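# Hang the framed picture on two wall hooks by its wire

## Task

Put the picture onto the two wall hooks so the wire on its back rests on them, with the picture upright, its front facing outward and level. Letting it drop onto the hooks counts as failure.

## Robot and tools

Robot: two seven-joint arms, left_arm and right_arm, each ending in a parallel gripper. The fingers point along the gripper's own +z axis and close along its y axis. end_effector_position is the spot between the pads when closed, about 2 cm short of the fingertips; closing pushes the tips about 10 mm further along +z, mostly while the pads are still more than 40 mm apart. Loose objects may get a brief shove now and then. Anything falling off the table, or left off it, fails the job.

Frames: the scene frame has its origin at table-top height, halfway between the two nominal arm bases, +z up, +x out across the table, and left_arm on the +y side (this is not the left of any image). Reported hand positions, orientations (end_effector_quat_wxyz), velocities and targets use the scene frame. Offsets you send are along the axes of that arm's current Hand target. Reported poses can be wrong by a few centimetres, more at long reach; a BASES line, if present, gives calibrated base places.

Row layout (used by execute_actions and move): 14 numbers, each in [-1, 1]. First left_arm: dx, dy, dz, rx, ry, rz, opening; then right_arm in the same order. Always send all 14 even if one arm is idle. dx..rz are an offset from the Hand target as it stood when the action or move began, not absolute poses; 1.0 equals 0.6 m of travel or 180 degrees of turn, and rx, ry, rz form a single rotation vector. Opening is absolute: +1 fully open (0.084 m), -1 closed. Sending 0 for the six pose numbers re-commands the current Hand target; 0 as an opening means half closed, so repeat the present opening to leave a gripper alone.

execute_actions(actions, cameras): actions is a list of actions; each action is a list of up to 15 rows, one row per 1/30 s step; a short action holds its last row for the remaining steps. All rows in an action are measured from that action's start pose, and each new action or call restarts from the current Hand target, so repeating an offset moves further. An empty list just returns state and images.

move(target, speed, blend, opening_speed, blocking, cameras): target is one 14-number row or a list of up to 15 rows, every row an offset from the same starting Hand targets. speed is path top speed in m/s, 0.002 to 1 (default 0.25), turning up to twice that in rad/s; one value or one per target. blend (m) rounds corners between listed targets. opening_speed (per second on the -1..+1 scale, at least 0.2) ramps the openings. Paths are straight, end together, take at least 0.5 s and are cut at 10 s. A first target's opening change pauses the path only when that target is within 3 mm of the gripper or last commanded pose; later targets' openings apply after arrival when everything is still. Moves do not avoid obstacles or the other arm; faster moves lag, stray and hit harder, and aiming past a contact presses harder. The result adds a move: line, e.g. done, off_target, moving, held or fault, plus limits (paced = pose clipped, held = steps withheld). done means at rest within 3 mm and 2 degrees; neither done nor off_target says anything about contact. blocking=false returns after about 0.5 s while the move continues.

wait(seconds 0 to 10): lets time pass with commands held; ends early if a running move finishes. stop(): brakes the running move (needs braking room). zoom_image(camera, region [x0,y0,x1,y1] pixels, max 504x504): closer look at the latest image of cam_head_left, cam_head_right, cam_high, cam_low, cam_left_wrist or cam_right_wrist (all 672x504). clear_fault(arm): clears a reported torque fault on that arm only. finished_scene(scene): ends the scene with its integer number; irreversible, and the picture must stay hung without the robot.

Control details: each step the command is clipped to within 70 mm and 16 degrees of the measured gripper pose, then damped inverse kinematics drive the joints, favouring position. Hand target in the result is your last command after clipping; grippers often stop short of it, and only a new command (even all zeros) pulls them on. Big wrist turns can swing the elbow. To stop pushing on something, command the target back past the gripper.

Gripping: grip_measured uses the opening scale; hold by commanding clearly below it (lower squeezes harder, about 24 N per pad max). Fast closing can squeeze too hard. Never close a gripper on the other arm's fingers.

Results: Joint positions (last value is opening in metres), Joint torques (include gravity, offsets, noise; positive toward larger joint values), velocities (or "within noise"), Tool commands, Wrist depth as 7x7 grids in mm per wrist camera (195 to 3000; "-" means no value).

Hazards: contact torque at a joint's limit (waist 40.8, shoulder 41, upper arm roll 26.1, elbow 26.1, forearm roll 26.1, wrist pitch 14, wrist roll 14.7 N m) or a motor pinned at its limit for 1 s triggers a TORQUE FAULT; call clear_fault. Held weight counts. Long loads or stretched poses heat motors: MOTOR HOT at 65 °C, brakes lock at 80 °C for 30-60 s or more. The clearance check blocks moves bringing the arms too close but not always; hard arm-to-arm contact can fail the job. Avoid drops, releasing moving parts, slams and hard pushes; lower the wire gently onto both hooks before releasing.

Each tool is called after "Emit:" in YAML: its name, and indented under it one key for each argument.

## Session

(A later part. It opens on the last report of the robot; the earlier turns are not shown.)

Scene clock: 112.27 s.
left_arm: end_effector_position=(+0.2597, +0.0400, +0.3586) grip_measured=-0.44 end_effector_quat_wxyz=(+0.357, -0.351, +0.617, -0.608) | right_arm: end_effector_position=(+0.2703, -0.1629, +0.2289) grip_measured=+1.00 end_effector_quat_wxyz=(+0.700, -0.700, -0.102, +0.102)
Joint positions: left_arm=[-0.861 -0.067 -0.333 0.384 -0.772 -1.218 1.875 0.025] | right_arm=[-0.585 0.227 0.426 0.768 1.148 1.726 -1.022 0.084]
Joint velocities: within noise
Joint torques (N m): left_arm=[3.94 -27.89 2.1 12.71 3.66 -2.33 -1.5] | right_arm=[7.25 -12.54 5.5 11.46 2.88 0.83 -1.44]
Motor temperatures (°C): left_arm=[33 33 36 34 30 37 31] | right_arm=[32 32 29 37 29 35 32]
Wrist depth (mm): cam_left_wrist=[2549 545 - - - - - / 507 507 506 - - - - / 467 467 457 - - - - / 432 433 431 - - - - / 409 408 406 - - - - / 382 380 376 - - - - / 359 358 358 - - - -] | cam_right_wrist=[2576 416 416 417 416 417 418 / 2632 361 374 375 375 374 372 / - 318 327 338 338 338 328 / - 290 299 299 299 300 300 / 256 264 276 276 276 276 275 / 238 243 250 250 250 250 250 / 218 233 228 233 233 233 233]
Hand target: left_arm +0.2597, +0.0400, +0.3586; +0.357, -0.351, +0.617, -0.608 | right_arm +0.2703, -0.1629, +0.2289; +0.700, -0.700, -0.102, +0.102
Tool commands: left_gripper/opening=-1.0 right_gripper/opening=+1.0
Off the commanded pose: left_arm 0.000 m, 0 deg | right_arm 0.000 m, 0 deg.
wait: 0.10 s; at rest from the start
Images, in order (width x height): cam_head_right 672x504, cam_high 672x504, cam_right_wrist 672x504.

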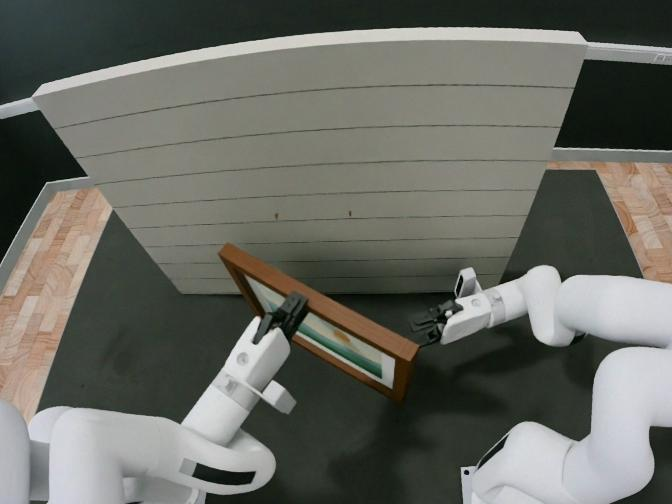

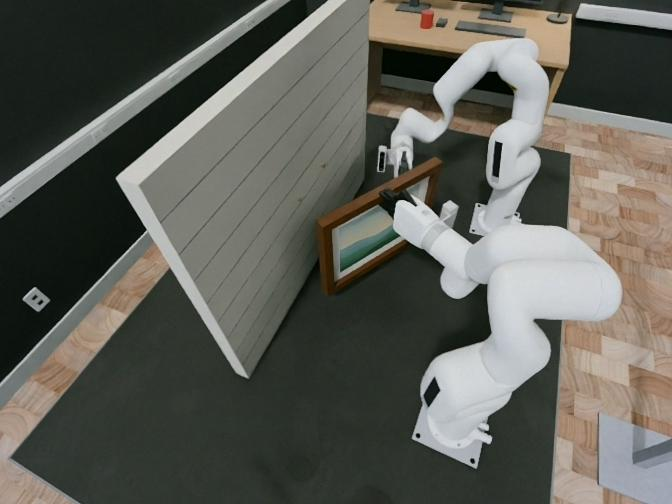

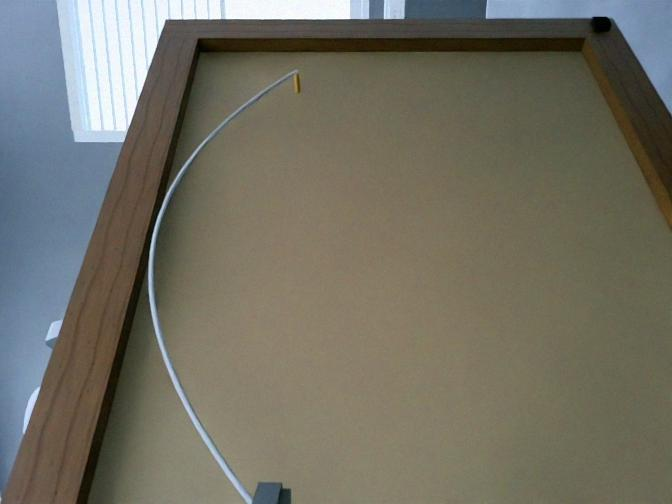

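Emit:
move:
  target:
    - [0,0,0,0,0,0,-1,0.021,-0.118,-0.4418,0,0.1245,0,1]
    - [-0.0978,-0.0939,0.1753,-0.0024,-0.1717,-0.0013,-1,0.021,-0.118,-0.4418,0,0.1245,0,1]
  speed: [0.3,0.14]

Emit:
zoom_image:
  camera: "cam_right_wrist"
  region: [280, 180, 600, 400]

Scene clock: 153.20 s.
left_arm: end_effector_position=(+0.3801, +0.0376, +0.4151) grip_measured=-0.44 end_effector_quat_wxyz=(+0.506, -0.503, +0.501, -0.491) | right_arm: end_effector_position=(+0.3581, -0.4133, +0.2998) grip_measured=+1.00 end_effector_quat_wxyz=(+0.706, -0.706, +0.036, -0.036)
Joint positions: left_arm=[-0.854 0.311 -0.289 1.158 -1.258 -1.336 2.424 0.025] | right_arm=[-0.897 0.322 0.162 1.151 1.091 1.985 -0.824 0.084]
Joint velocities: within noise
Joint torques (N m): left_arm=[-3.76 -34.91 1.58 17.06 1.19 -2.93 1.29] | right_arm=[-7.61 -18.48 -2.03 13.25 3.6 3.31 1.42]
Motor temperatures (°C): left_arm=[33 32 36 34 30 37 31] | right_arm=[32 32 29 36 29 35 32]
Wrist depth (mm): cam_left_wrist=[231 231 232 - - - - / 231 232 232 - - - - / 232 232 232 - - - - / 232 232 232 - - - - / 232 233 233 - - - - / 233 233 233 - - - - / 233 233 233 - - - -] | cam_right_wrist=[- - - - - - - / 227 227 227 227 226 226 225 / 391 391 389 329 387 328 386 / - 847 836 836 840 827 679 / 2981 2931 378 379 381 380 382 / 2990 2956 557 2932 - 1170 741 / 2877 2908 551 2927 - 1164 746]
Hand target: left_arm +0.3801, +0.0376, +0.4151; +0.506, -0.503, +0.501, -0.491 | right_arm +0.3581, -0.4133, +0.2998; +0.706, -0.706, +0.036, -0.036
Off the commanded pose: left_arm 0.000 m, 0 deg | right_arm 0.000 m, 0 deg.
move: done

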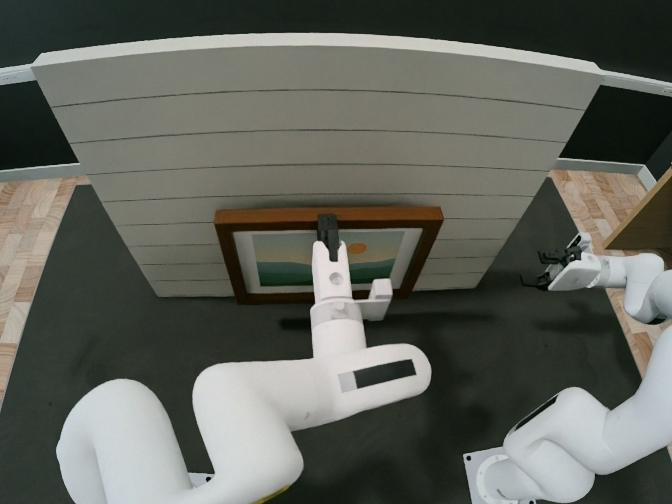

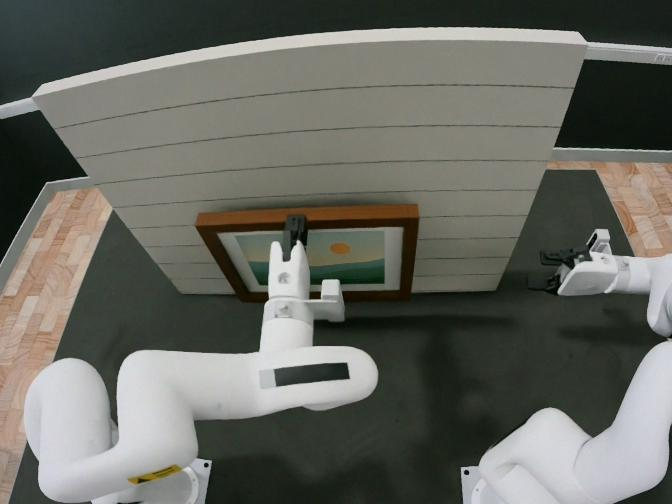

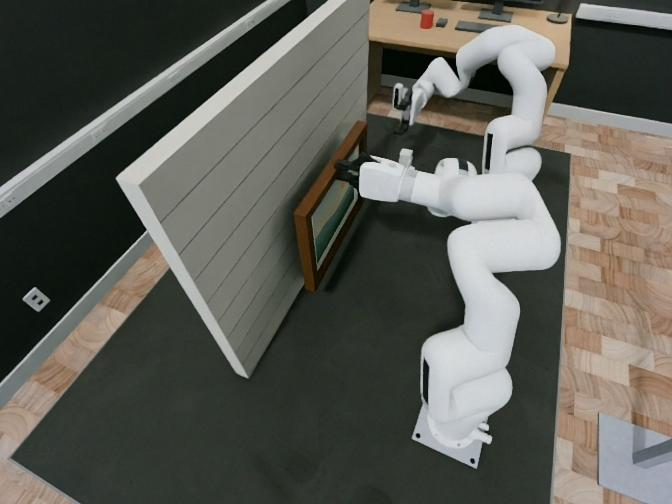

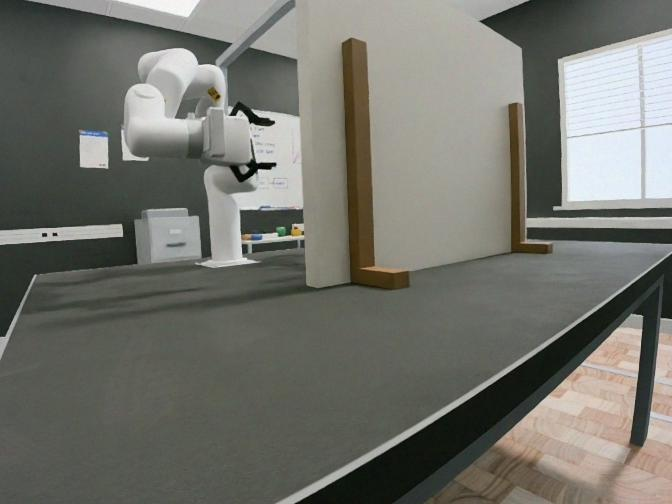

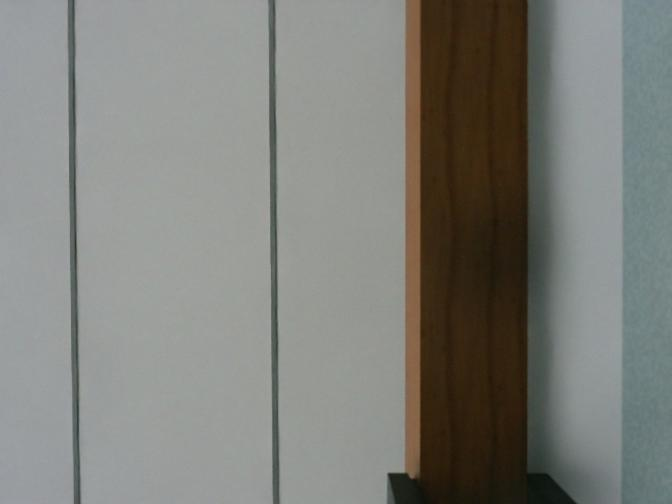

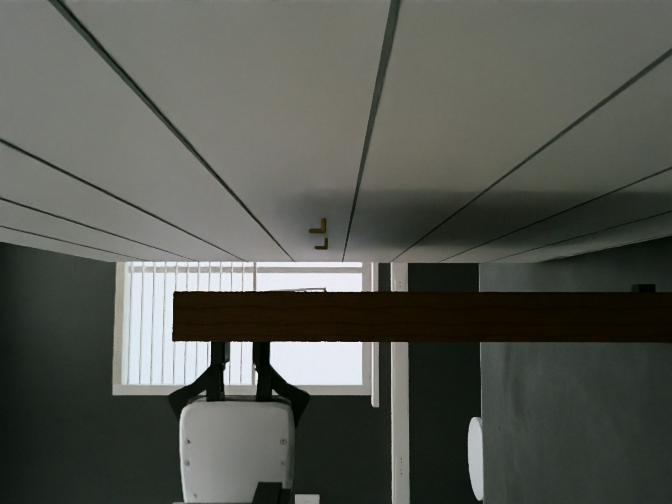

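Scaled by 1.575 from the camera's 672x504 image, which has a finer 960x720 frame.

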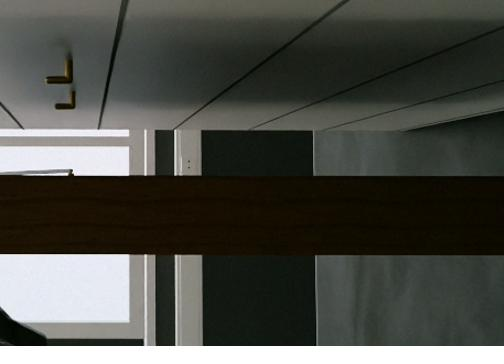

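Emit:
zoom_image:
  camera: "cam_right_wrist"
  region: [240, 200, 380, 310]

Emit:
zoom_image:
  camera: "cam_left_wrist"
  region: [380, 0, 580, 120]

Emit:
zoom_image:
  camera: "cam_left_wrist"
  region: [380, 360, 580, 480]

Scaled by 3.600 from the camera's 672x504 image, which has a finer 960x720 frame.

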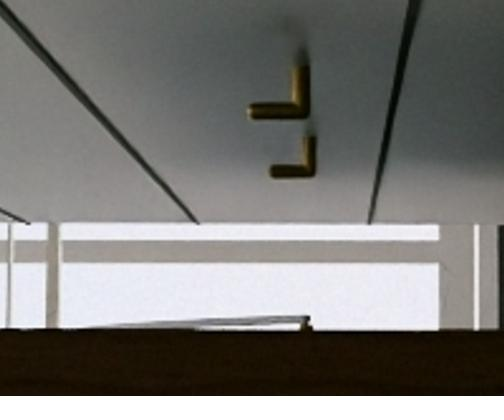

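Scaled by 2.520 from the camera's 672x504 image, which has a finer 960x720 frame.

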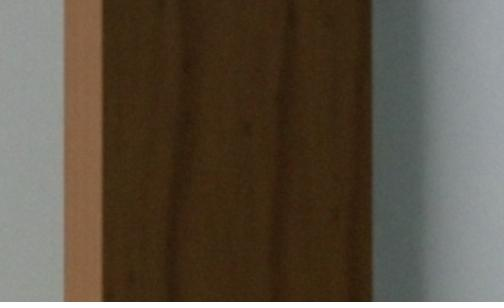

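Scaled by 2.520 from the camera's 672x504 image, which has a finer 960x720 frame.

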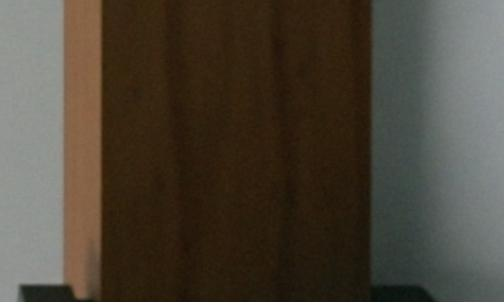

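Emit:
move:
  target:
    - [0,0,0,0,0.0039,-0.0042,-1,0,0,0,0,0,0,1]
    - [0,0,0.09,0,0.0039,-0.0042,-1,0,0,0,0,0,0,1]
  speed: 0.05
  cameras: ["cam_head_left","cam_high","cam_left_wrist","cam_right_wrist"]

Emit:
zoom_image:
  camera: "cam_right_wrist"
  region: [150, 140, 400, 340]

Emit:
zoom_image:
  camera: "cam_right_wrist"
  region: [400, 140, 672, 340]

Scene clock: 168.00 s.
left_arm: end_effector_position=(+0.4340, +0.0386, +0.4148) grip_measured=-0.44 end_effector_quat_wxyz=(+0.500, -0.503, +0.500, -0.497) | right_arm: end_effector_position=(+0.3581, -0.4133, +0.2998) grip_measured=+1.00 end_effector_quat_wxyz=(+0.706, -0.706, +0.036, -0.036)
Joint positions: left_arm=[-0.795 0.371 -0.242 1.249 -1.183 -1.236 2.416 0.025] | right_arm=[-0.897 0.322 0.162 1.151 1.091 1.985 -0.824 0.084]
Joint velocities: within noise
Joint torques (N m): left_arm=[4.38 -38 1.72 17.7 6.75 -1.25 1.53] | right_arm=[-6.43 -19.72 -1.69 11.6 3.09 2.47 1.22]
Motor temperatures (°C): left_arm=[33 32 36 35 30 37 31] | right_arm=[32 32 29 37 29 35 32]
Wrist depth (mm): cam_left_wrist=[- - - - - - - / - - - - - - - / - - - - - - - / - - - - - - - / - - - - - - - / - - - - - - - / - - - - - - -] | cam_right_wrist=[- - - - - - - / 227 227 227 226 226 226 225 / 392 385 383 329 385 383 383 / 2981 608 383 384 383 382 382 / 2996 2899 578 2973 2977 1169 741 / 2949 2921 557 2975 2998 1158 739 / 2996 2964 552 2898 2970 1147 741]
Hand target: left_arm +0.4341, +0.0386, +0.4148; +0.500, -0.503, +0.500, -0.497 | right_arm +0.3581, -0.4133, +0.2998; +0.706, -0.706, +0.036, -0.036
Off the commanded pose: left_arm 0.000 m, 0 deg | right_arm 0.000 m, 0 deg.
move: done
Images, in order (width x height): cam_head_left 672x504, cam_high 672x504, cam_left_wrist 672x504, cam_right_wrist 672x504.

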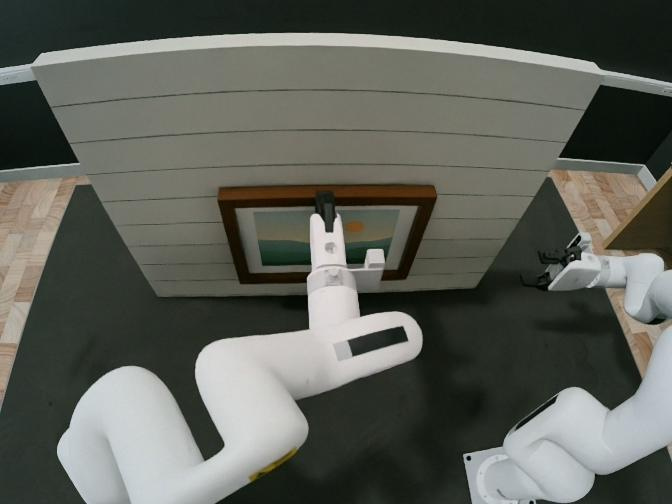

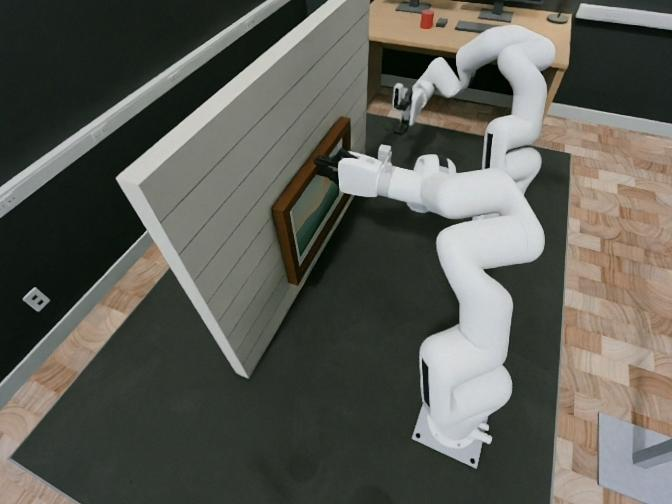

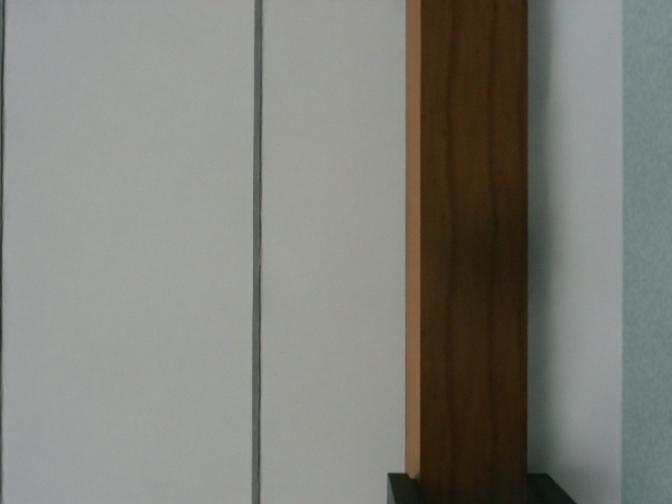

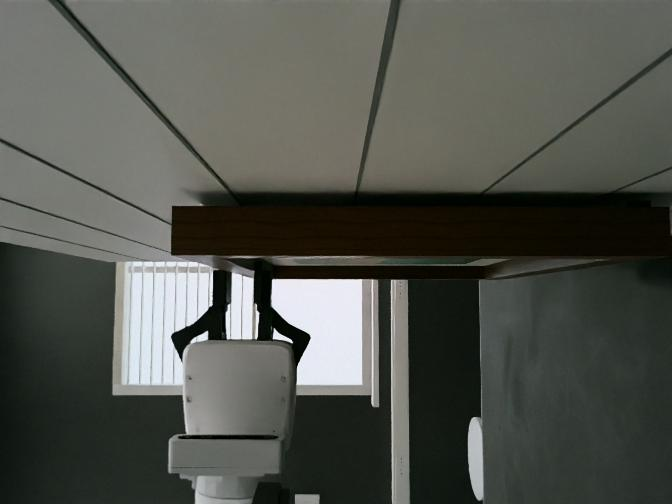

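Scaled by 2.016 from the camera's 672x504 image, which has a finer 960x720 frame.

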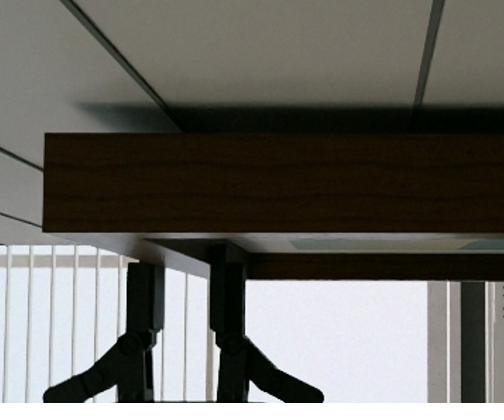

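Scaled by 1.853 from the camera's 672x504 image, which has a finer 960x720 frame.

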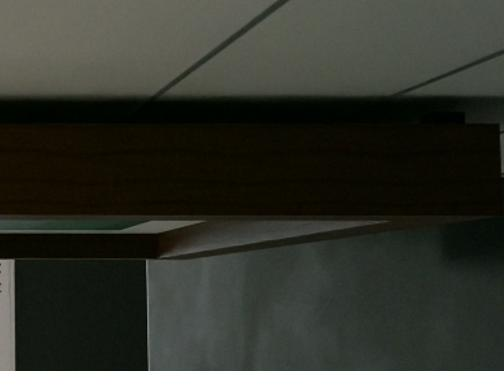

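Emit:
move:
  target:
    - [0,0,0.0033,0,0,0,-1,0,0,0,0,0,0,1]
    - [0,0.0447,0.0033,0,0,0,-1,0,0,0,0,0,0,1]
  speed: 0.05
  cameras: ["cam_right_wrist"]

Emit:
move:
  target: [0,0.005,0,0,0,0,-1,0,0,0,0,0,0,1]
  speed: 0.02
  cameras: []

Scene clock: 175.27 s.
left_arm: end_effector_position=(+0.4359, +0.0386, +0.3880) grip_measured=-0.44 end_effector_quat_wxyz=(+0.500, -0.503, +0.500, -0.497) | right_arm: end_effector_position=(+0.3581, -0.4133, +0.2998) grip_measured=+1.00 end_effector_quat_wxyz=(+0.706, -0.706, +0.036, -0.036)
Joint positions: left_arm=[-0.792 0.414 -0.236 1.213 -1.145 -1.262 2.339 0.025] | right_arm=[-0.897 0.322 0.162 1.151 1.091 1.985 -0.824 0.084]
Joint velocities: within noise
Joint torques (N m): left_arm=[4.69 -38.36 1.65 13.28 6.56 -2.92 -1.63] | right_arm=[-5.54 -20.69 -1.57 11.5 2.86 2.16 1.14]
Motor temperatures (°C): left_arm=[33 33 36 35 30 37 31] | right_arm=[32 32 29 37 29 35 32]
Wrist depth (mm): cam_left_wrist=[- - - - - - - / - - - - - - - / - - - - - - - / - - - - - - - / - - - - - - - / - - - - - - - / - - - - - - -] | cam_right_wrist=[- - - - - - - / 227 227 227 227 226 225 226 / 389 390 330 329 385 382 384 / - 844 383 382 383 384 383 / 2972 2955 588 2968 - 1168 741 / 2969 2980 556 2891 2949 1172 744 / 2980 2919 551 2962 2992 1165 745]
Hand target: left_arm +0.4359, +0.0386, +0.3880; +0.500, -0.503, +0.500, -0.497 | right_arm +0.3581, -0.4133, +0.2998; +0.706, -0.706, +0.036, -0.036
Off the commanded pose: left_arm 0.000 m, 0 deg | right_arm 0.000 m, 0 deg.
move: done
Images, in order (width x height): cam_right_wrist 672x504.

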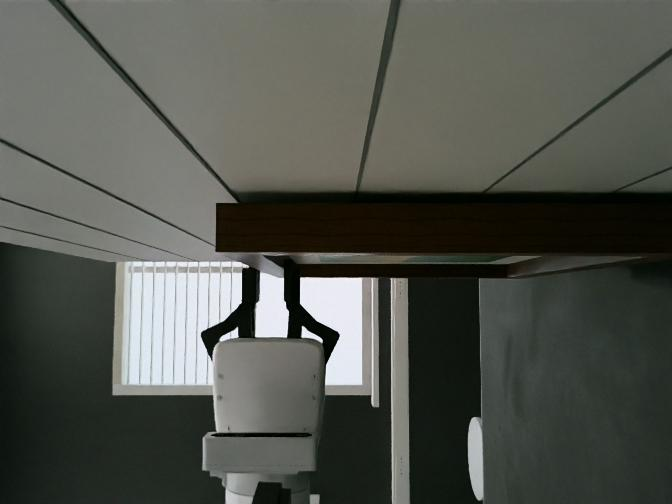

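Scene clock: 176.03 s.
left_arm: end_effector_position=(+0.4359, +0.0386, +0.3851) grip_measured=-0.44 end_effector_quat_wxyz=(+0.500, -0.503, +0.500, -0.497) | right_arm: end_effector_position=(+0.3581, -0.4133, +0.2998) grip_measured=+1.00 end_effector_quat_wxyz=(+0.706, -0.706, +0.036, -0.036)
Joint positions: left_arm=[-0.792 0.419 -0.235 1.209 -1.141 -1.266 2.331 0.025] | right_arm=[-0.897 0.322 0.162 1.151 1.091 1.985 -0.824 0.084]
Joint velocities: within noise
Joint torques (N m): left_arm=[4.14 -38.24 1.57 13.26 6.78 -2.88 -1.71] | right_arm=[-5.2 -20.4 -1.41 11.58 2.56 2 1.09]
Motor temperatures (°C): left_arm=[33 33 36 35 30 37 31] | right_arm=[32 32 29 37 29 35 32]
Wrist depth (mm): cam_left_wrist=[- - - - - - - / - - - - - - - / - - - - - - - / - - - - - - - / - - - - - - - / - - - - - - - / - - - - - - -] | cam_right_wrist=[- - - - - - - / 227 227 227 227 226 226 225 / 391 389 330 330 384 382 385 / - 848 383 383 383 383 382 / 2958 2931 581 2892 - 1163 740 / - 2943 556 2946 - 1161 737 / 2945 2909 552 2969 2938 1159 738]
Hand target: left_arm +0.4359, +0.0386, +0.3850; +0.500, -0.503, +0.500, -0.497 | right_arm +0.3581, -0.4133, +0.2998; +0.706, -0.706, +0.036, -0.036
Off the commanded pose: left_arm 0.000 m, 0 deg | right_arm 0.000 m, 0 deg.
move: done
No camera images: "cameras" was empty.

Emit:
move:
  target: [0,0.005,0,0,0,0,-1,0,0,0,0,0,0,1]
  speed: 0.02
  cameras: []

Emit:
move:
  target: [0,0.00333,0,0,0,0,-1,0,0,0,0,0,0,1]
  speed: 0.02
  cameras: ["cam_right_wrist"]

Scene clock: 178.20 s.
left_arm: end_effector_position=(+0.4358, +0.0386, +0.3821) grip_measured=-0.44 end_effector_quat_wxyz=(+0.500, -0.503, +0.500, -0.497) | right_arm: end_effector_position=(+0.3581, -0.4133, +0.2998) grip_measured=+1.00 end_effector_quat_wxyz=(+0.706, -0.706, +0.036, -0.036)
Joint positions: left_arm=[-0.792 0.424 -0.235 1.205 -1.137 -1.269 2.322 0.025] | right_arm=[-0.897 0.322 0.162 1.151 1.091 1.985 -0.824 0.084]
Joint velocities: within noise
Joint torques (N m): left_arm=[4.39 -38.78 1.67 13.24 6.5 -2.58 -1.42] | right_arm=[-5.29 -21.11 -1.38 11.6 2.42 1.74 0.89]
Motor temperatures (°C): left_arm=[33 33 36 35 30 37 31] | right_arm=[32 32 29 37 29 35 32]
Wrist depth (mm): cam_left_wrist=[- - - - - - - / - - - - - - - / - - - - - - - / - - - - - - - / - - - - - - - / - - - - - - - / - - - - - - -] | cam_right_wrist=[- - - - - - - / 227 227 227 226 226 226 226 / 390 389 330 330 384 382 385 / - 843 384 383 383 383 383 / - 2876 582 2889 2991 1164 743 / 2967 2986 559 2900 2982 1160 743 / 2941 2910 550 2976 2924 1160 736]
Hand target: left_arm +0.4358, +0.0386, +0.3820; +0.500, -0.503, +0.500, -0.497 | right_arm +0.3581, -0.4133, +0.2998; +0.706, -0.706, +0.036, -0.036
Off the commanded pose: left_arm 0.000 m, 0 deg | right_arm 0.000 m, 0 deg.
move: done
No camera images: "cameras" was empty.

Scene clock: 178.90 s.
left_arm: end_effector_position=(+0.4358, +0.0386, +0.3801) grip_measured=-0.44 end_effector_quat_wxyz=(+0.500, -0.503, +0.500, -0.497) | right_arm: end_effector_position=(+0.3581, -0.4133, +0.2998) grip_measured=+1.00 end_effector_quat_wxyz=(+0.706, -0.706, +0.036, -0.036)
Joint positions: left_arm=[-0.792 0.428 -0.234 1.202 -1.135 -1.272 2.317 0.025] | right_arm=[-0.897 0.322 0.162 1.151 1.091 1.985 -0.824 0.084]
Joint velocities: within noise
Joint torques (N m): left_arm=[4.35 -38.57 1.59 13.07 6.32 -2.95 -1.73] | right_arm=[-4.79 -20.88 -1.31 11.55 2.62 1.7 0.96]
Motor temperatures (°C): left_arm=[33 33 36 35 30 37 31] | right_arm=[32 32 29 37 29 35 32]
Wrist depth (mm): cam_left_wrist=[- - - - - - - / - - - - - - - / - - - - - - - / - - - - - - - / - - - - - - - / - - - - - - - / - - - - - - -] | cam_right_wrist=[- - - - - - - / 227 227 227 226 226 226 225 / 391 391 384 329 384 382 384 / - 848 382 384 383 383 383 / 2992 2947 580 2970 - 1161 743 / 2902 2977 560 2954 2883 1155 745 / 2878 2887 550 2873 2893 1164 739]
Hand target: left_arm +0.4358, +0.0386, +0.3800; +0.500, -0.503, +0.500, -0.497 | right_arm +0.3581, -0.4133, +0.2998; +0.706, -0.706, +0.036, -0.036
Off the commanded pose: left_arm 0.000 m, 0 deg | right_arm 0.000 m, 0 deg.
move: done
Images, in order (width x height): cam_right_wrist 672x504.

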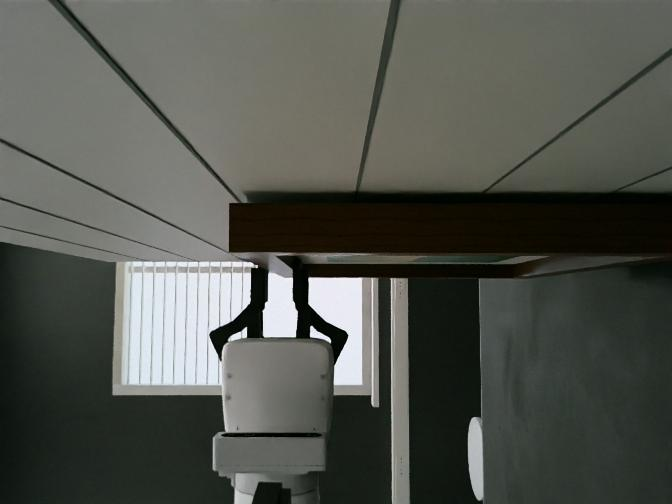

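Emit:
move:
  target: [0,0.00333,0,0,0,0,-1,0,0,0,0,0,0,1]
  speed: 0.02
  cameras: []

Emit:
move:
  target: [0,0.0025,0,0,0,0,-1,0,0,0,0,0,0,1]
  speed: 0.02
  cameras: []

Scene clock: 181.77 s.
left_arm: end_effector_position=(+0.4358, +0.0386, +0.3781) grip_measured=-0.44 end_effector_quat_wxyz=(+0.500, -0.503, +0.500, -0.497) | right_arm: end_effector_position=(+0.3581, -0.4133, +0.2998) grip_measured=+1.00 end_effector_quat_wxyz=(+0.706, -0.706, +0.036, -0.036)
Joint positions: left_arm=[-0.792 0.431 -0.234 1.2 -1.132 -1.274 2.311 0.025] | right_arm=[-0.897 0.322 0.162 1.151 1.091 1.985 -0.824 0.084]
Joint velocities: within noise
Joint torques (N m): left_arm=[4.66 -38.94 1.58 12.62 6.49 -2.88 -1.55] | right_arm=[-4.33 -21.73 -1.08 11.91 2.26 1.3 0.93]
Motor temperatures (°C): left_arm=[33 33 36 35 30 37 31] | right_arm=[32 32 29 37 29 35 32]
Wrist depth (mm): cam_left_wrist=[- - - - - - - / - - - - - - - / - - - - - - - / - - - - - - - / - - - - - - - / - - - - - - - / - - - - - - -] | cam_right_wrist=[- - - - - - - / 227 227 227 226 226 225 226 / 391 389 384 330 384 382 384 / 2990 845 383 384 384 383 384 / - 2974 579 2900 - 1169 737 / - 2938 560 2933 2953 1173 739 / 2961 - 551 - 2919 1167 737]
Hand target: left_arm +0.4358, +0.0386, +0.3780; +0.500, -0.503, +0.500, -0.497 | right_arm +0.3581, -0.4133, +0.2998; +0.706, -0.706, +0.036, -0.036
Off the commanded pose: left_arm 0.000 m, 0 deg | right_arm 0.000 m, 0 deg.
move: done
No camera images: "cameras" was empty.

Scene clock: 182.47 s.
left_arm: end_effector_position=(+0.4358, +0.0386, +0.3766) grip_measured=-0.44 end_effector_quat_wxyz=(+0.500, -0.503, +0.500, -0.497) | right_arm: end_effector_position=(+0.3581, -0.4133, +0.2998) grip_measured=+1.00 end_effector_quat_wxyz=(+0.706, -0.706, +0.036, -0.036)
Joint positions: left_arm=[-0.792 0.434 -0.234 1.198 -1.13 -1.276 2.307 0.025] | right_arm=[-0.897 0.322 0.162 1.151 1.091 1.985 -0.824 0.084]
Joint velocities: within noise
Joint torques (N m): left_arm=[4.42 -38.03 1.55 12.78 6.29 -2.64 -1.69] | right_arm=[-3.56 -22.25 -0.83 11.76 1.95 1.04 0.84]
Motor temperatures (°C): left_arm=[33 33 36 35 30 37 31] | right_arm=[32 32 29 37 29 35 32]
Wrist depth (mm): cam_left_wrist=[- - - - - - - / - - - - - - - / - - - - - - - / - - - - - - - / - - - - - - - / - - - - - - - / - - - - - - -] | cam_right_wrist=[- - - - - - - / 227 227 227 226 226 226 226 / 391 390 385 330 385 382 383 / - 844 384 383 384 383 383 / - 2934 579 2961 2941 1168 743 / 2968 2933 561 2910 2955 1182 735 / 2936 2923 550 2931 2965 1153 741]
Hand target: left_arm +0.4358, +0.0386, +0.3765; +0.500, -0.503, +0.500, -0.497 | right_arm +0.3581, -0.4133, +0.2998; +0.706, -0.706, +0.036, -0.036
Off the commanded pose: left_arm 0.000 m, 0 deg | right_arm 0.000 m, 0 deg.
move: done
No camera images: "cameras" was empty.

Emit:
move:
  target: [0,0.0025,0,0,0,0,-1,0,0,0,0,0,0,1]
  speed: 0.02
  cameras: []

Emit:
move:
  target: [0,0.0025,0,0,0,0,-1,0,0,0,0,0,0,1]
  speed: 0.02
  cameras: ["cam_right_wrist","cam_left_wrist"]

Scene clock: 187.90 s.
left_arm: end_effector_position=(+0.4358, +0.0386, +0.3751) grip_measured=-0.44 end_effector_quat_wxyz=(+0.500, -0.503, +0.500, -0.497) | right_arm: end_effector_position=(+0.3581, -0.4133, +0.2998) grip_measured=+1.00 end_effector_quat_wxyz=(+0.706, -0.706, +0.036, -0.036)
Joint positions: left_arm=[-0.792 0.436 -0.233 1.196 -1.128 -1.278 2.303 0.025] | right_arm=[-0.897 0.322 0.162 1.151 1.091 1.985 -0.824 0.084]
Joint velocities: within noise
Joint torques (N m): left_arm=[4.47 -35.96 1.33 11.81 5.9 -2.56 -1.68] | right_arm=[-3.27 -23.18 -0.75 11.67 1.8 1.13 0.82]
Motor temperatures (°C): left_arm=[33 33 36 35 30 37 31] | right_arm=[32 32 29 37 29 35 32]
Wrist depth (mm): cam_left_wrist=[- - - - - - - / - - - - - - - / - - - - - - - / - - - - - - - / - - - - - - - / - - - - - - - / - - - - - - -] | cam_right_wrist=[- - - - - - - / 227 227 227 226 226 226 225 / 389 389 384 329 384 382 384 / 2973 841 384 384 383 383 382 / - 2925 576 2968 - 1167 740 / 2937 2971 560 2911 2997 1154 744 / 2923 2937 549 2914 2996 1166 744]
Hand target: left_arm +0.4358, +0.0386, +0.3750; +0.500, -0.503, +0.500, -0.497 | right_arm +0.3581, -0.4133, +0.2998; +0.706, -0.706, +0.036, -0.036
Off the commanded pose: left_arm 0.000 m, 0 deg | right_arm 0.000 m, 0 deg.
move: done
No camera images: "cameras" was empty.

Scene clock: 188.60 s.
left_arm: end_effector_position=(+0.4358, +0.0386, +0.3737) grip_measured=-0.44 end_effector_quat_wxyz=(+0.500, -0.503, +0.500, -0.497) | right_arm: end_effector_position=(+0.3581, -0.4133, +0.2998) grip_measured=+1.00 end_effector_quat_wxyz=(+0.706, -0.706, +0.036, -0.036)
Joint positions: left_arm=[-0.792 0.439 -0.233 1.195 -1.126 -1.28 2.299 0.025] | right_arm=[-0.897 0.322 0.162 1.151 1.091 1.985 -0.824 0.084]
Joint velocities: within noise
Joint torques (N m): left_arm=[4.23 -27.12 0.59 8.24 3.51 -1.29 -1.53] | right_arm=[-3.13 -23.38 -0.62 11.46 1.54 1.12 0.76]
Motor temperatures (°C): left_arm=[33 33 36 35 30 37 31] | right_arm=[32 32 29 37 29 35 32]
Wrist depth (mm): cam_left_wrist=[- - - - - - - / - - - - - - - / - - - - - - - / - - - - - - - / - - - - - - - / - - - - - - - / - - - - - - -] | cam_right_wrist=[- - - - - - - / 227 227 227 226 226 226 225 / 391 390 384 330 384 382 383 / 2974 847 382 387 389 393 395 / - 2902 577 2883 - 1167 744 / 2948 2911 560 2907 - 1163 739 / 2952 2926 552 2944 2951 1169 741]
Hand target: left_arm +0.4358, +0.0386, +0.3735; +0.500, -0.503, +0.500, -0.497 | right_arm +0.3581, -0.4133, +0.2998; +0.706, -0.706, +0.036, -0.036
Off the commanded pose: left_arm 0.000 m, 0 deg | right_arm 0.000 m, 0 deg.
move: done
Images, in order (width x height): cam_left_wrist 672x504, cam_right_wrist 672x504.

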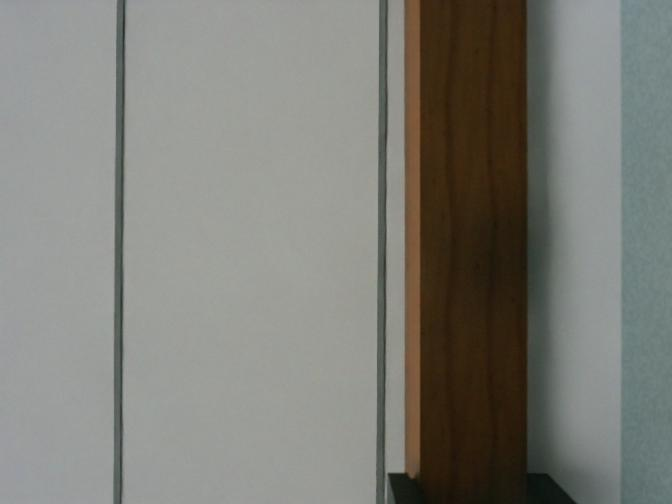

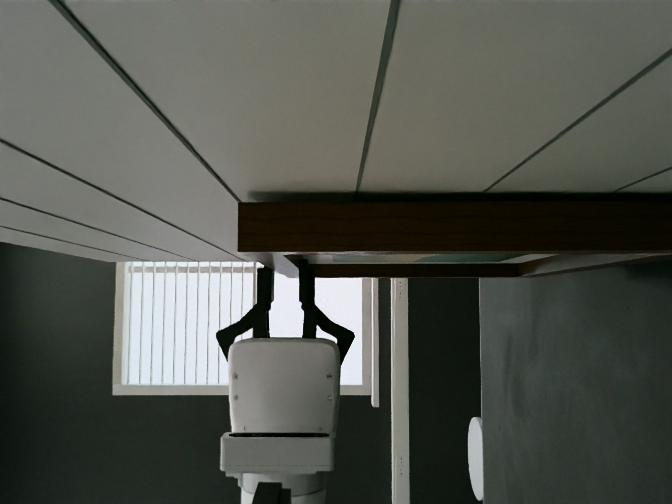

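Emit:
move:
  target: [0,0,-0.0083,0,0,0,-1,0,0,0,0,0,0,1]
  speed: 0.01
  cameras: ["cam_right_wrist","cam_left_wrist"]

Emit:
zoom_image:
  camera: "cam_right_wrist"
  region: [220, 140, 470, 340]

Emit:
zoom_image:
  camera: "cam_right_wrist"
  region: [422, 140, 672, 340]

Scene clock: 196.73 s.
left_arm: end_effector_position=(+0.4309, +0.0386, +0.3735) grip_measured=-0.44 end_effector_quat_wxyz=(+0.500, -0.503, +0.500, -0.497) | right_arm: end_effector_position=(+0.3581, -0.4133, +0.2998) grip_measured=+1.00 end_effector_quat_wxyz=(+0.706, -0.706, +0.036, -0.036)
Joint positions: left_arm=[-0.797 0.432 -0.237 1.183 -1.132 -1.288 2.297 0.025] | right_arm=[-0.897 0.322 0.162 1.151 1.091 1.985 -0.824 0.084]
Joint velocities: within noise
Joint torques (N m): left_arm=[-5.1 -35.09 -4.1 6.81 -2.59 -0.65 -1.28] | right_arm=[-2.98 -24.1 -0.17 11.64 1.13 1.1 0.33]
Motor temperatures (°C): left_arm=[33 33 36 34 30 37 31] | right_arm=[32 32 29 37 29 35 32]
Wrist depth (mm): cam_left_wrist=[- - - - - - - / - - - - - - - / - - - - - - - / - - - - - - - / - - - - - - - / - - - - - - - / - - - - - - -] | cam_right_wrist=[- - - - - - - / 228 227 227 226 226 226 225 / 391 390 384 330 384 383 383 / - 845 384 384 384 383 382 / 2942 2963 580 2951 2985 1159 746 / 2947 2916 559 2920 2987 1159 737 / 2960 2877 550 2995 2937 1168 745]
Hand target: left_arm +0.4308, +0.0386, +0.3735; +0.500, -0.503, +0.500, -0.497 | right_arm +0.3581, -0.4133, +0.2998; +0.706, -0.706, +0.036, -0.036
Off the commanded pose: left_arm 0.000 m, 0 deg | right_arm 0.000 m, 0 deg.
move: done
Images, in order (width x height): cam_left_wrist 672x504, cam_right_wrist 672x504.

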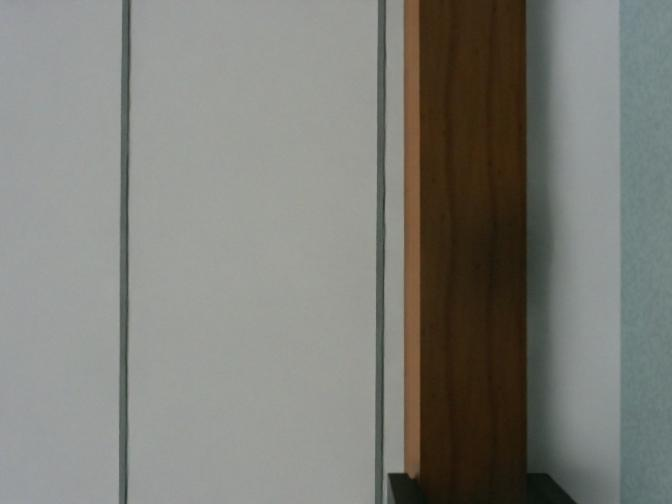

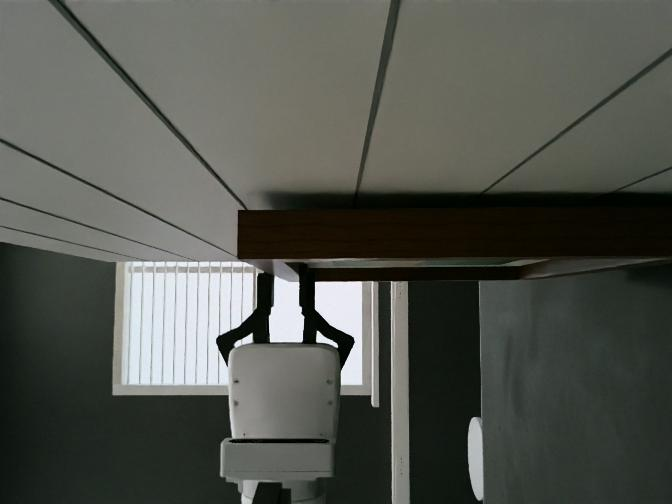

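Scaled by 2.016 from the camera's 672x504 image, which has a finer 960x720 frame.

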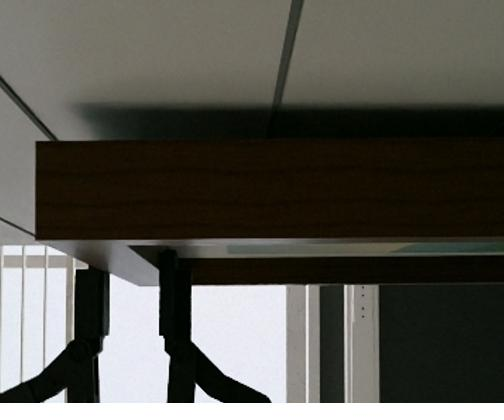

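Scaled by 2.016 from the camera's 672x504 image, which has a finer 960x720 frame.

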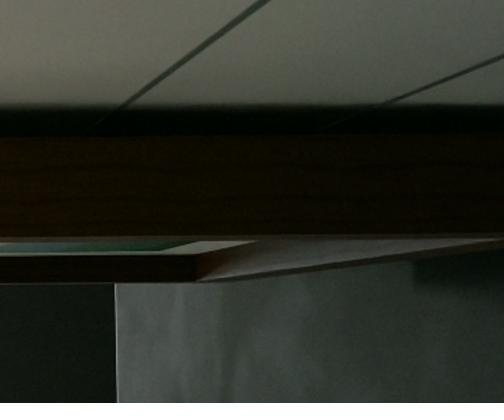

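Emit:
move:
  target: [0,0,0,0,0,0,-0.28,0,0,0,0,0,0,1]
  opening_speed: 0.4
  cameras: ["cam_right_wrist","cam_left_wrist","cam_head_left"]

Emit:
zoom_image:
  camera: "cam_left_wrist"
  region: [330, 404, 672, 504]

Emit:
zoom_image:
  camera: "cam_right_wrist"
  region: [220, 140, 470, 340]

Scene clock: 202.23 s.
left_arm: end_effector_position=(+0.4308, +0.0385, +0.3735) grip_measured=-0.30 end_effector_quat_wxyz=(+0.500, -0.503, +0.500, -0.497) | right_arm: end_effector_position=(+0.3581, -0.4133, +0.2998) grip_measured=+1.00 end_effector_quat_wxyz=(+0.706, -0.706, +0.036, -0.036)
Joint positions: left_arm=[-0.797 0.432 -0.237 1.183 -1.132 -1.288 2.297 0.031] | right_arm=[-0.897 0.322 0.162 1.151 1.091 1.985 -0.824 0.084]
Joint velocities: within noise
Joint torques (N m): left_arm=[-1.42 -33.41 -0.5 13.15 1.62 -0.61 -1.45] | right_arm=[-2.32 -25.13 0.62 11.46 0.77 1.1 0.41]
Motor temperatures (°C): left_arm=[33 33 36 34 30 37 31] | right_arm=[32 32 29 37 29 35 32]
Wrist depth (mm): cam_left_wrist=[- - - - - - - / - - - - - - - / - - - - - - - / - - - - - - - / - - - - - - - / - - - - - - - / - - - - - - -] | cam_right_wrist=[- - - - - - - / 227 227 227 227 226 226 226 / 390 388 329 329 385 382 383 / - 843 382 383 383 384 386 / - 2881 582 2967 2994 1155 741 / 2993 2953 563 2866 - 1162 740 / 2888 2858 552 2963 2917 1163 746]
Hand target: left_arm +0.4308, +0.0386, +0.3735; +0.500, -0.503, +0.500, -0.497 | right_arm +0.3581, -0.4133, +0.2998; +0.706, -0.706, +0.036, -0.036
Off the commanded pose: left_arm 0.000 m, 0 deg | right_arm 0.000 m, 0 deg.
move: done
Images, in order (width x height): cam_head_left 672x504, cam_left_wrist 672x504, cam_right_wrist 672x504.

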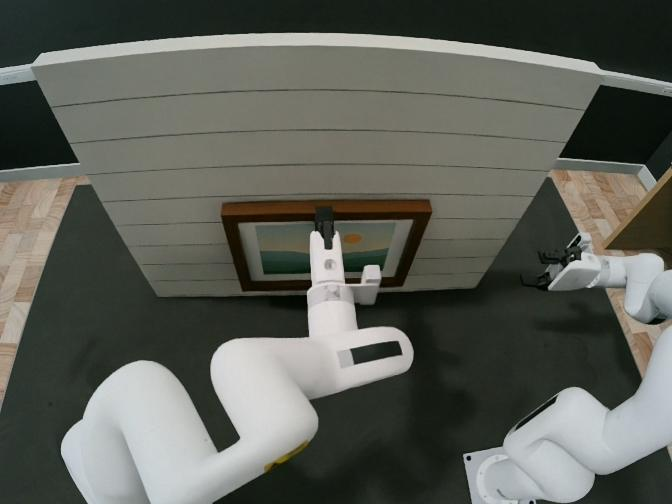

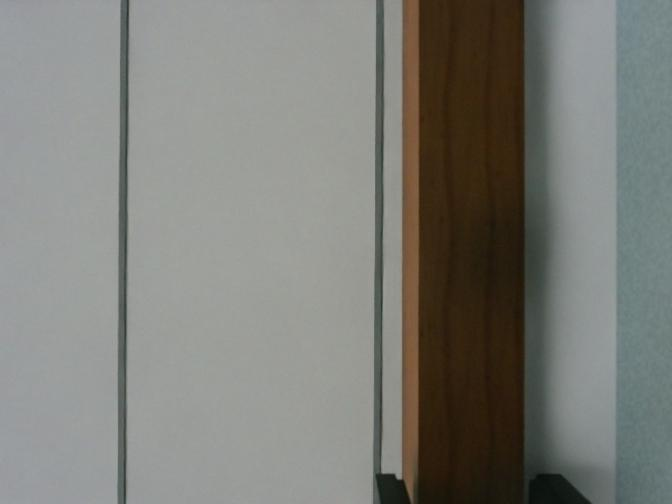

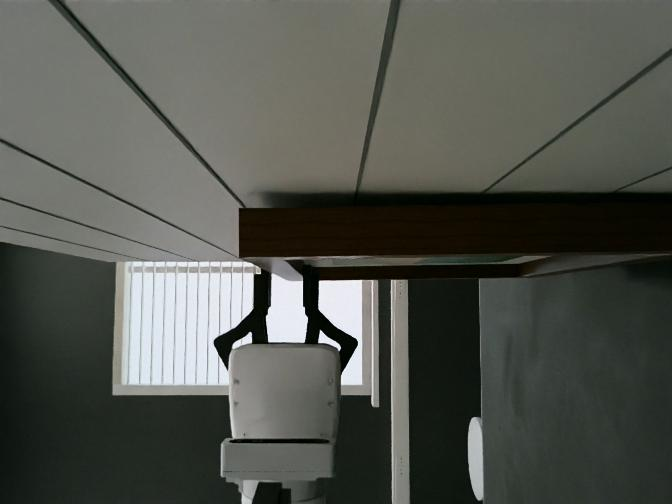

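Scaled by 1.474 from the camera's 672x504 image, which has a finer 960x720 frame.

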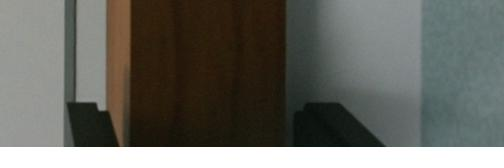

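Scaled by 2.016 from the camera's 672x504 image, which has a finer 960x720 frame.

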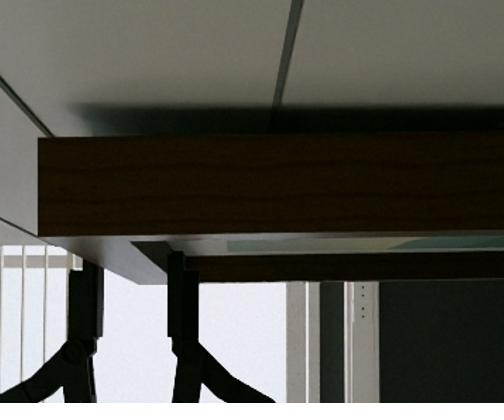

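Emit:
move:
  target: [0,0,0,0,0,0,-0.14,0,0,0,0,0,0,1]
  opening_speed: 0.3
  cameras: ["cam_right_wrist","cam_left_wrist"]

Emit:
zoom_image:
  camera: "cam_left_wrist"
  region: [330, 404, 672, 504]

Emit:
zoom_image:
  camera: "cam_right_wrist"
  region: [220, 140, 470, 340]

Scene clock: 207.37 s.
left_arm: end_effector_position=(+0.4308, +0.0386, +0.3735) grip_measured=-0.16 end_effector_quat_wxyz=(+0.500, -0.503, +0.500, -0.497) end_effector_velocity=(+0.000, +0.000, +0.000) end_effector_angular_velocity=(-0.001, +0.000, -0.001) | right_arm: end_effector_position=(+0.3581, -0.4133, +0.2998) grip_measured=+1.00 end_effector_quat_wxyz=(+0.706, -0.706, +0.036, -0.036)
Joint positions: left_arm=[-0.797 0.432 -0.237 1.183 -1.132 -1.288 2.297 0.037] | right_arm=[-0.897 0.322 0.162 1.151 1.091 1.985 -0.824 0.084]
Joint velocities: left_arm=[0 0 0 0.001 0 0.001 0 0.001] | right_arm=[within noise]
Joint torques (N m): left_arm=[2.51 -34.12 0.28 13.4 4.06 -1.63 -1.41] | right_arm=[-1.61 -26.07 1.45 11.55 0.9 1.01 0.29]
Motor temperatures (°C): left_arm=[33 33 36 34 30 37 31] | right_arm=[32 32 29 37 29 35 32]
Wrist depth (mm): cam_left_wrist=[- - - - - - - / - - - - - - - / - - - - - - - / - - - - - - - / - - - - - - - / - - - - - - - / - - - - - - -] | cam_right_wrist=[- - - - - - - / 227 227 227 226 226 226 225 / 392 389 330 329 384 384 386 / - 844 384 384 383 384 389 / 2960 2900 582 - - 1173 742 / 2985 - 559 2924 2980 1170 740 / 2892 2967 552 2896 2963 1172 745]
Hand target: left_arm +0.4308, +0.0386, +0.3735; +0.500, -0.503, +0.500, -0.497 | right_arm +0.3581, -0.4133, +0.2998; +0.706, -0.706, +0.036, -0.036
Off the commanded pose: left_arm 0.000 m, 0 deg | right_arm 0.000 m, 0 deg.
move: done
Images, in order (width x height): cam_left_wrist 672x504, cam_right_wrist 672x504.

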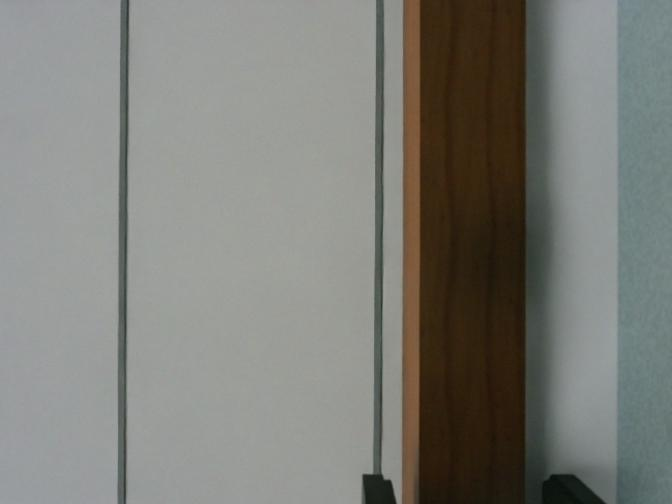

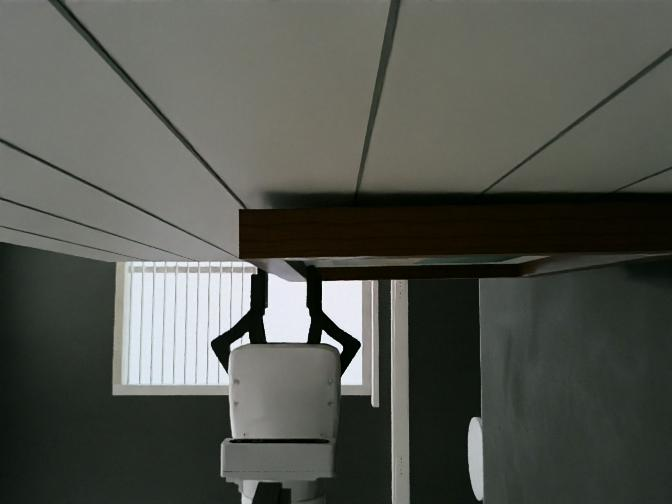

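Scaled by 1.474 from the camera's 672x504 image, which has a finer 960x720 frame.

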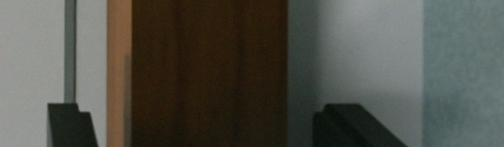

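Scaled by 2.016 from the camera's 672x504 image, which has a finer 960x720 frame.

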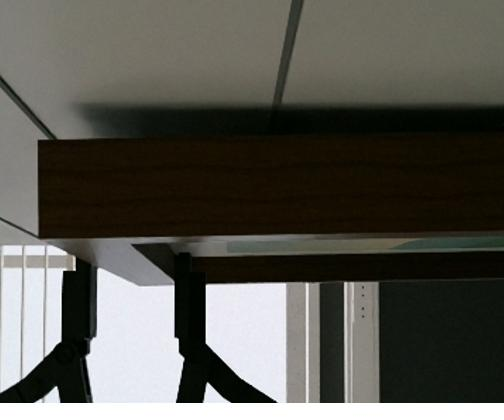

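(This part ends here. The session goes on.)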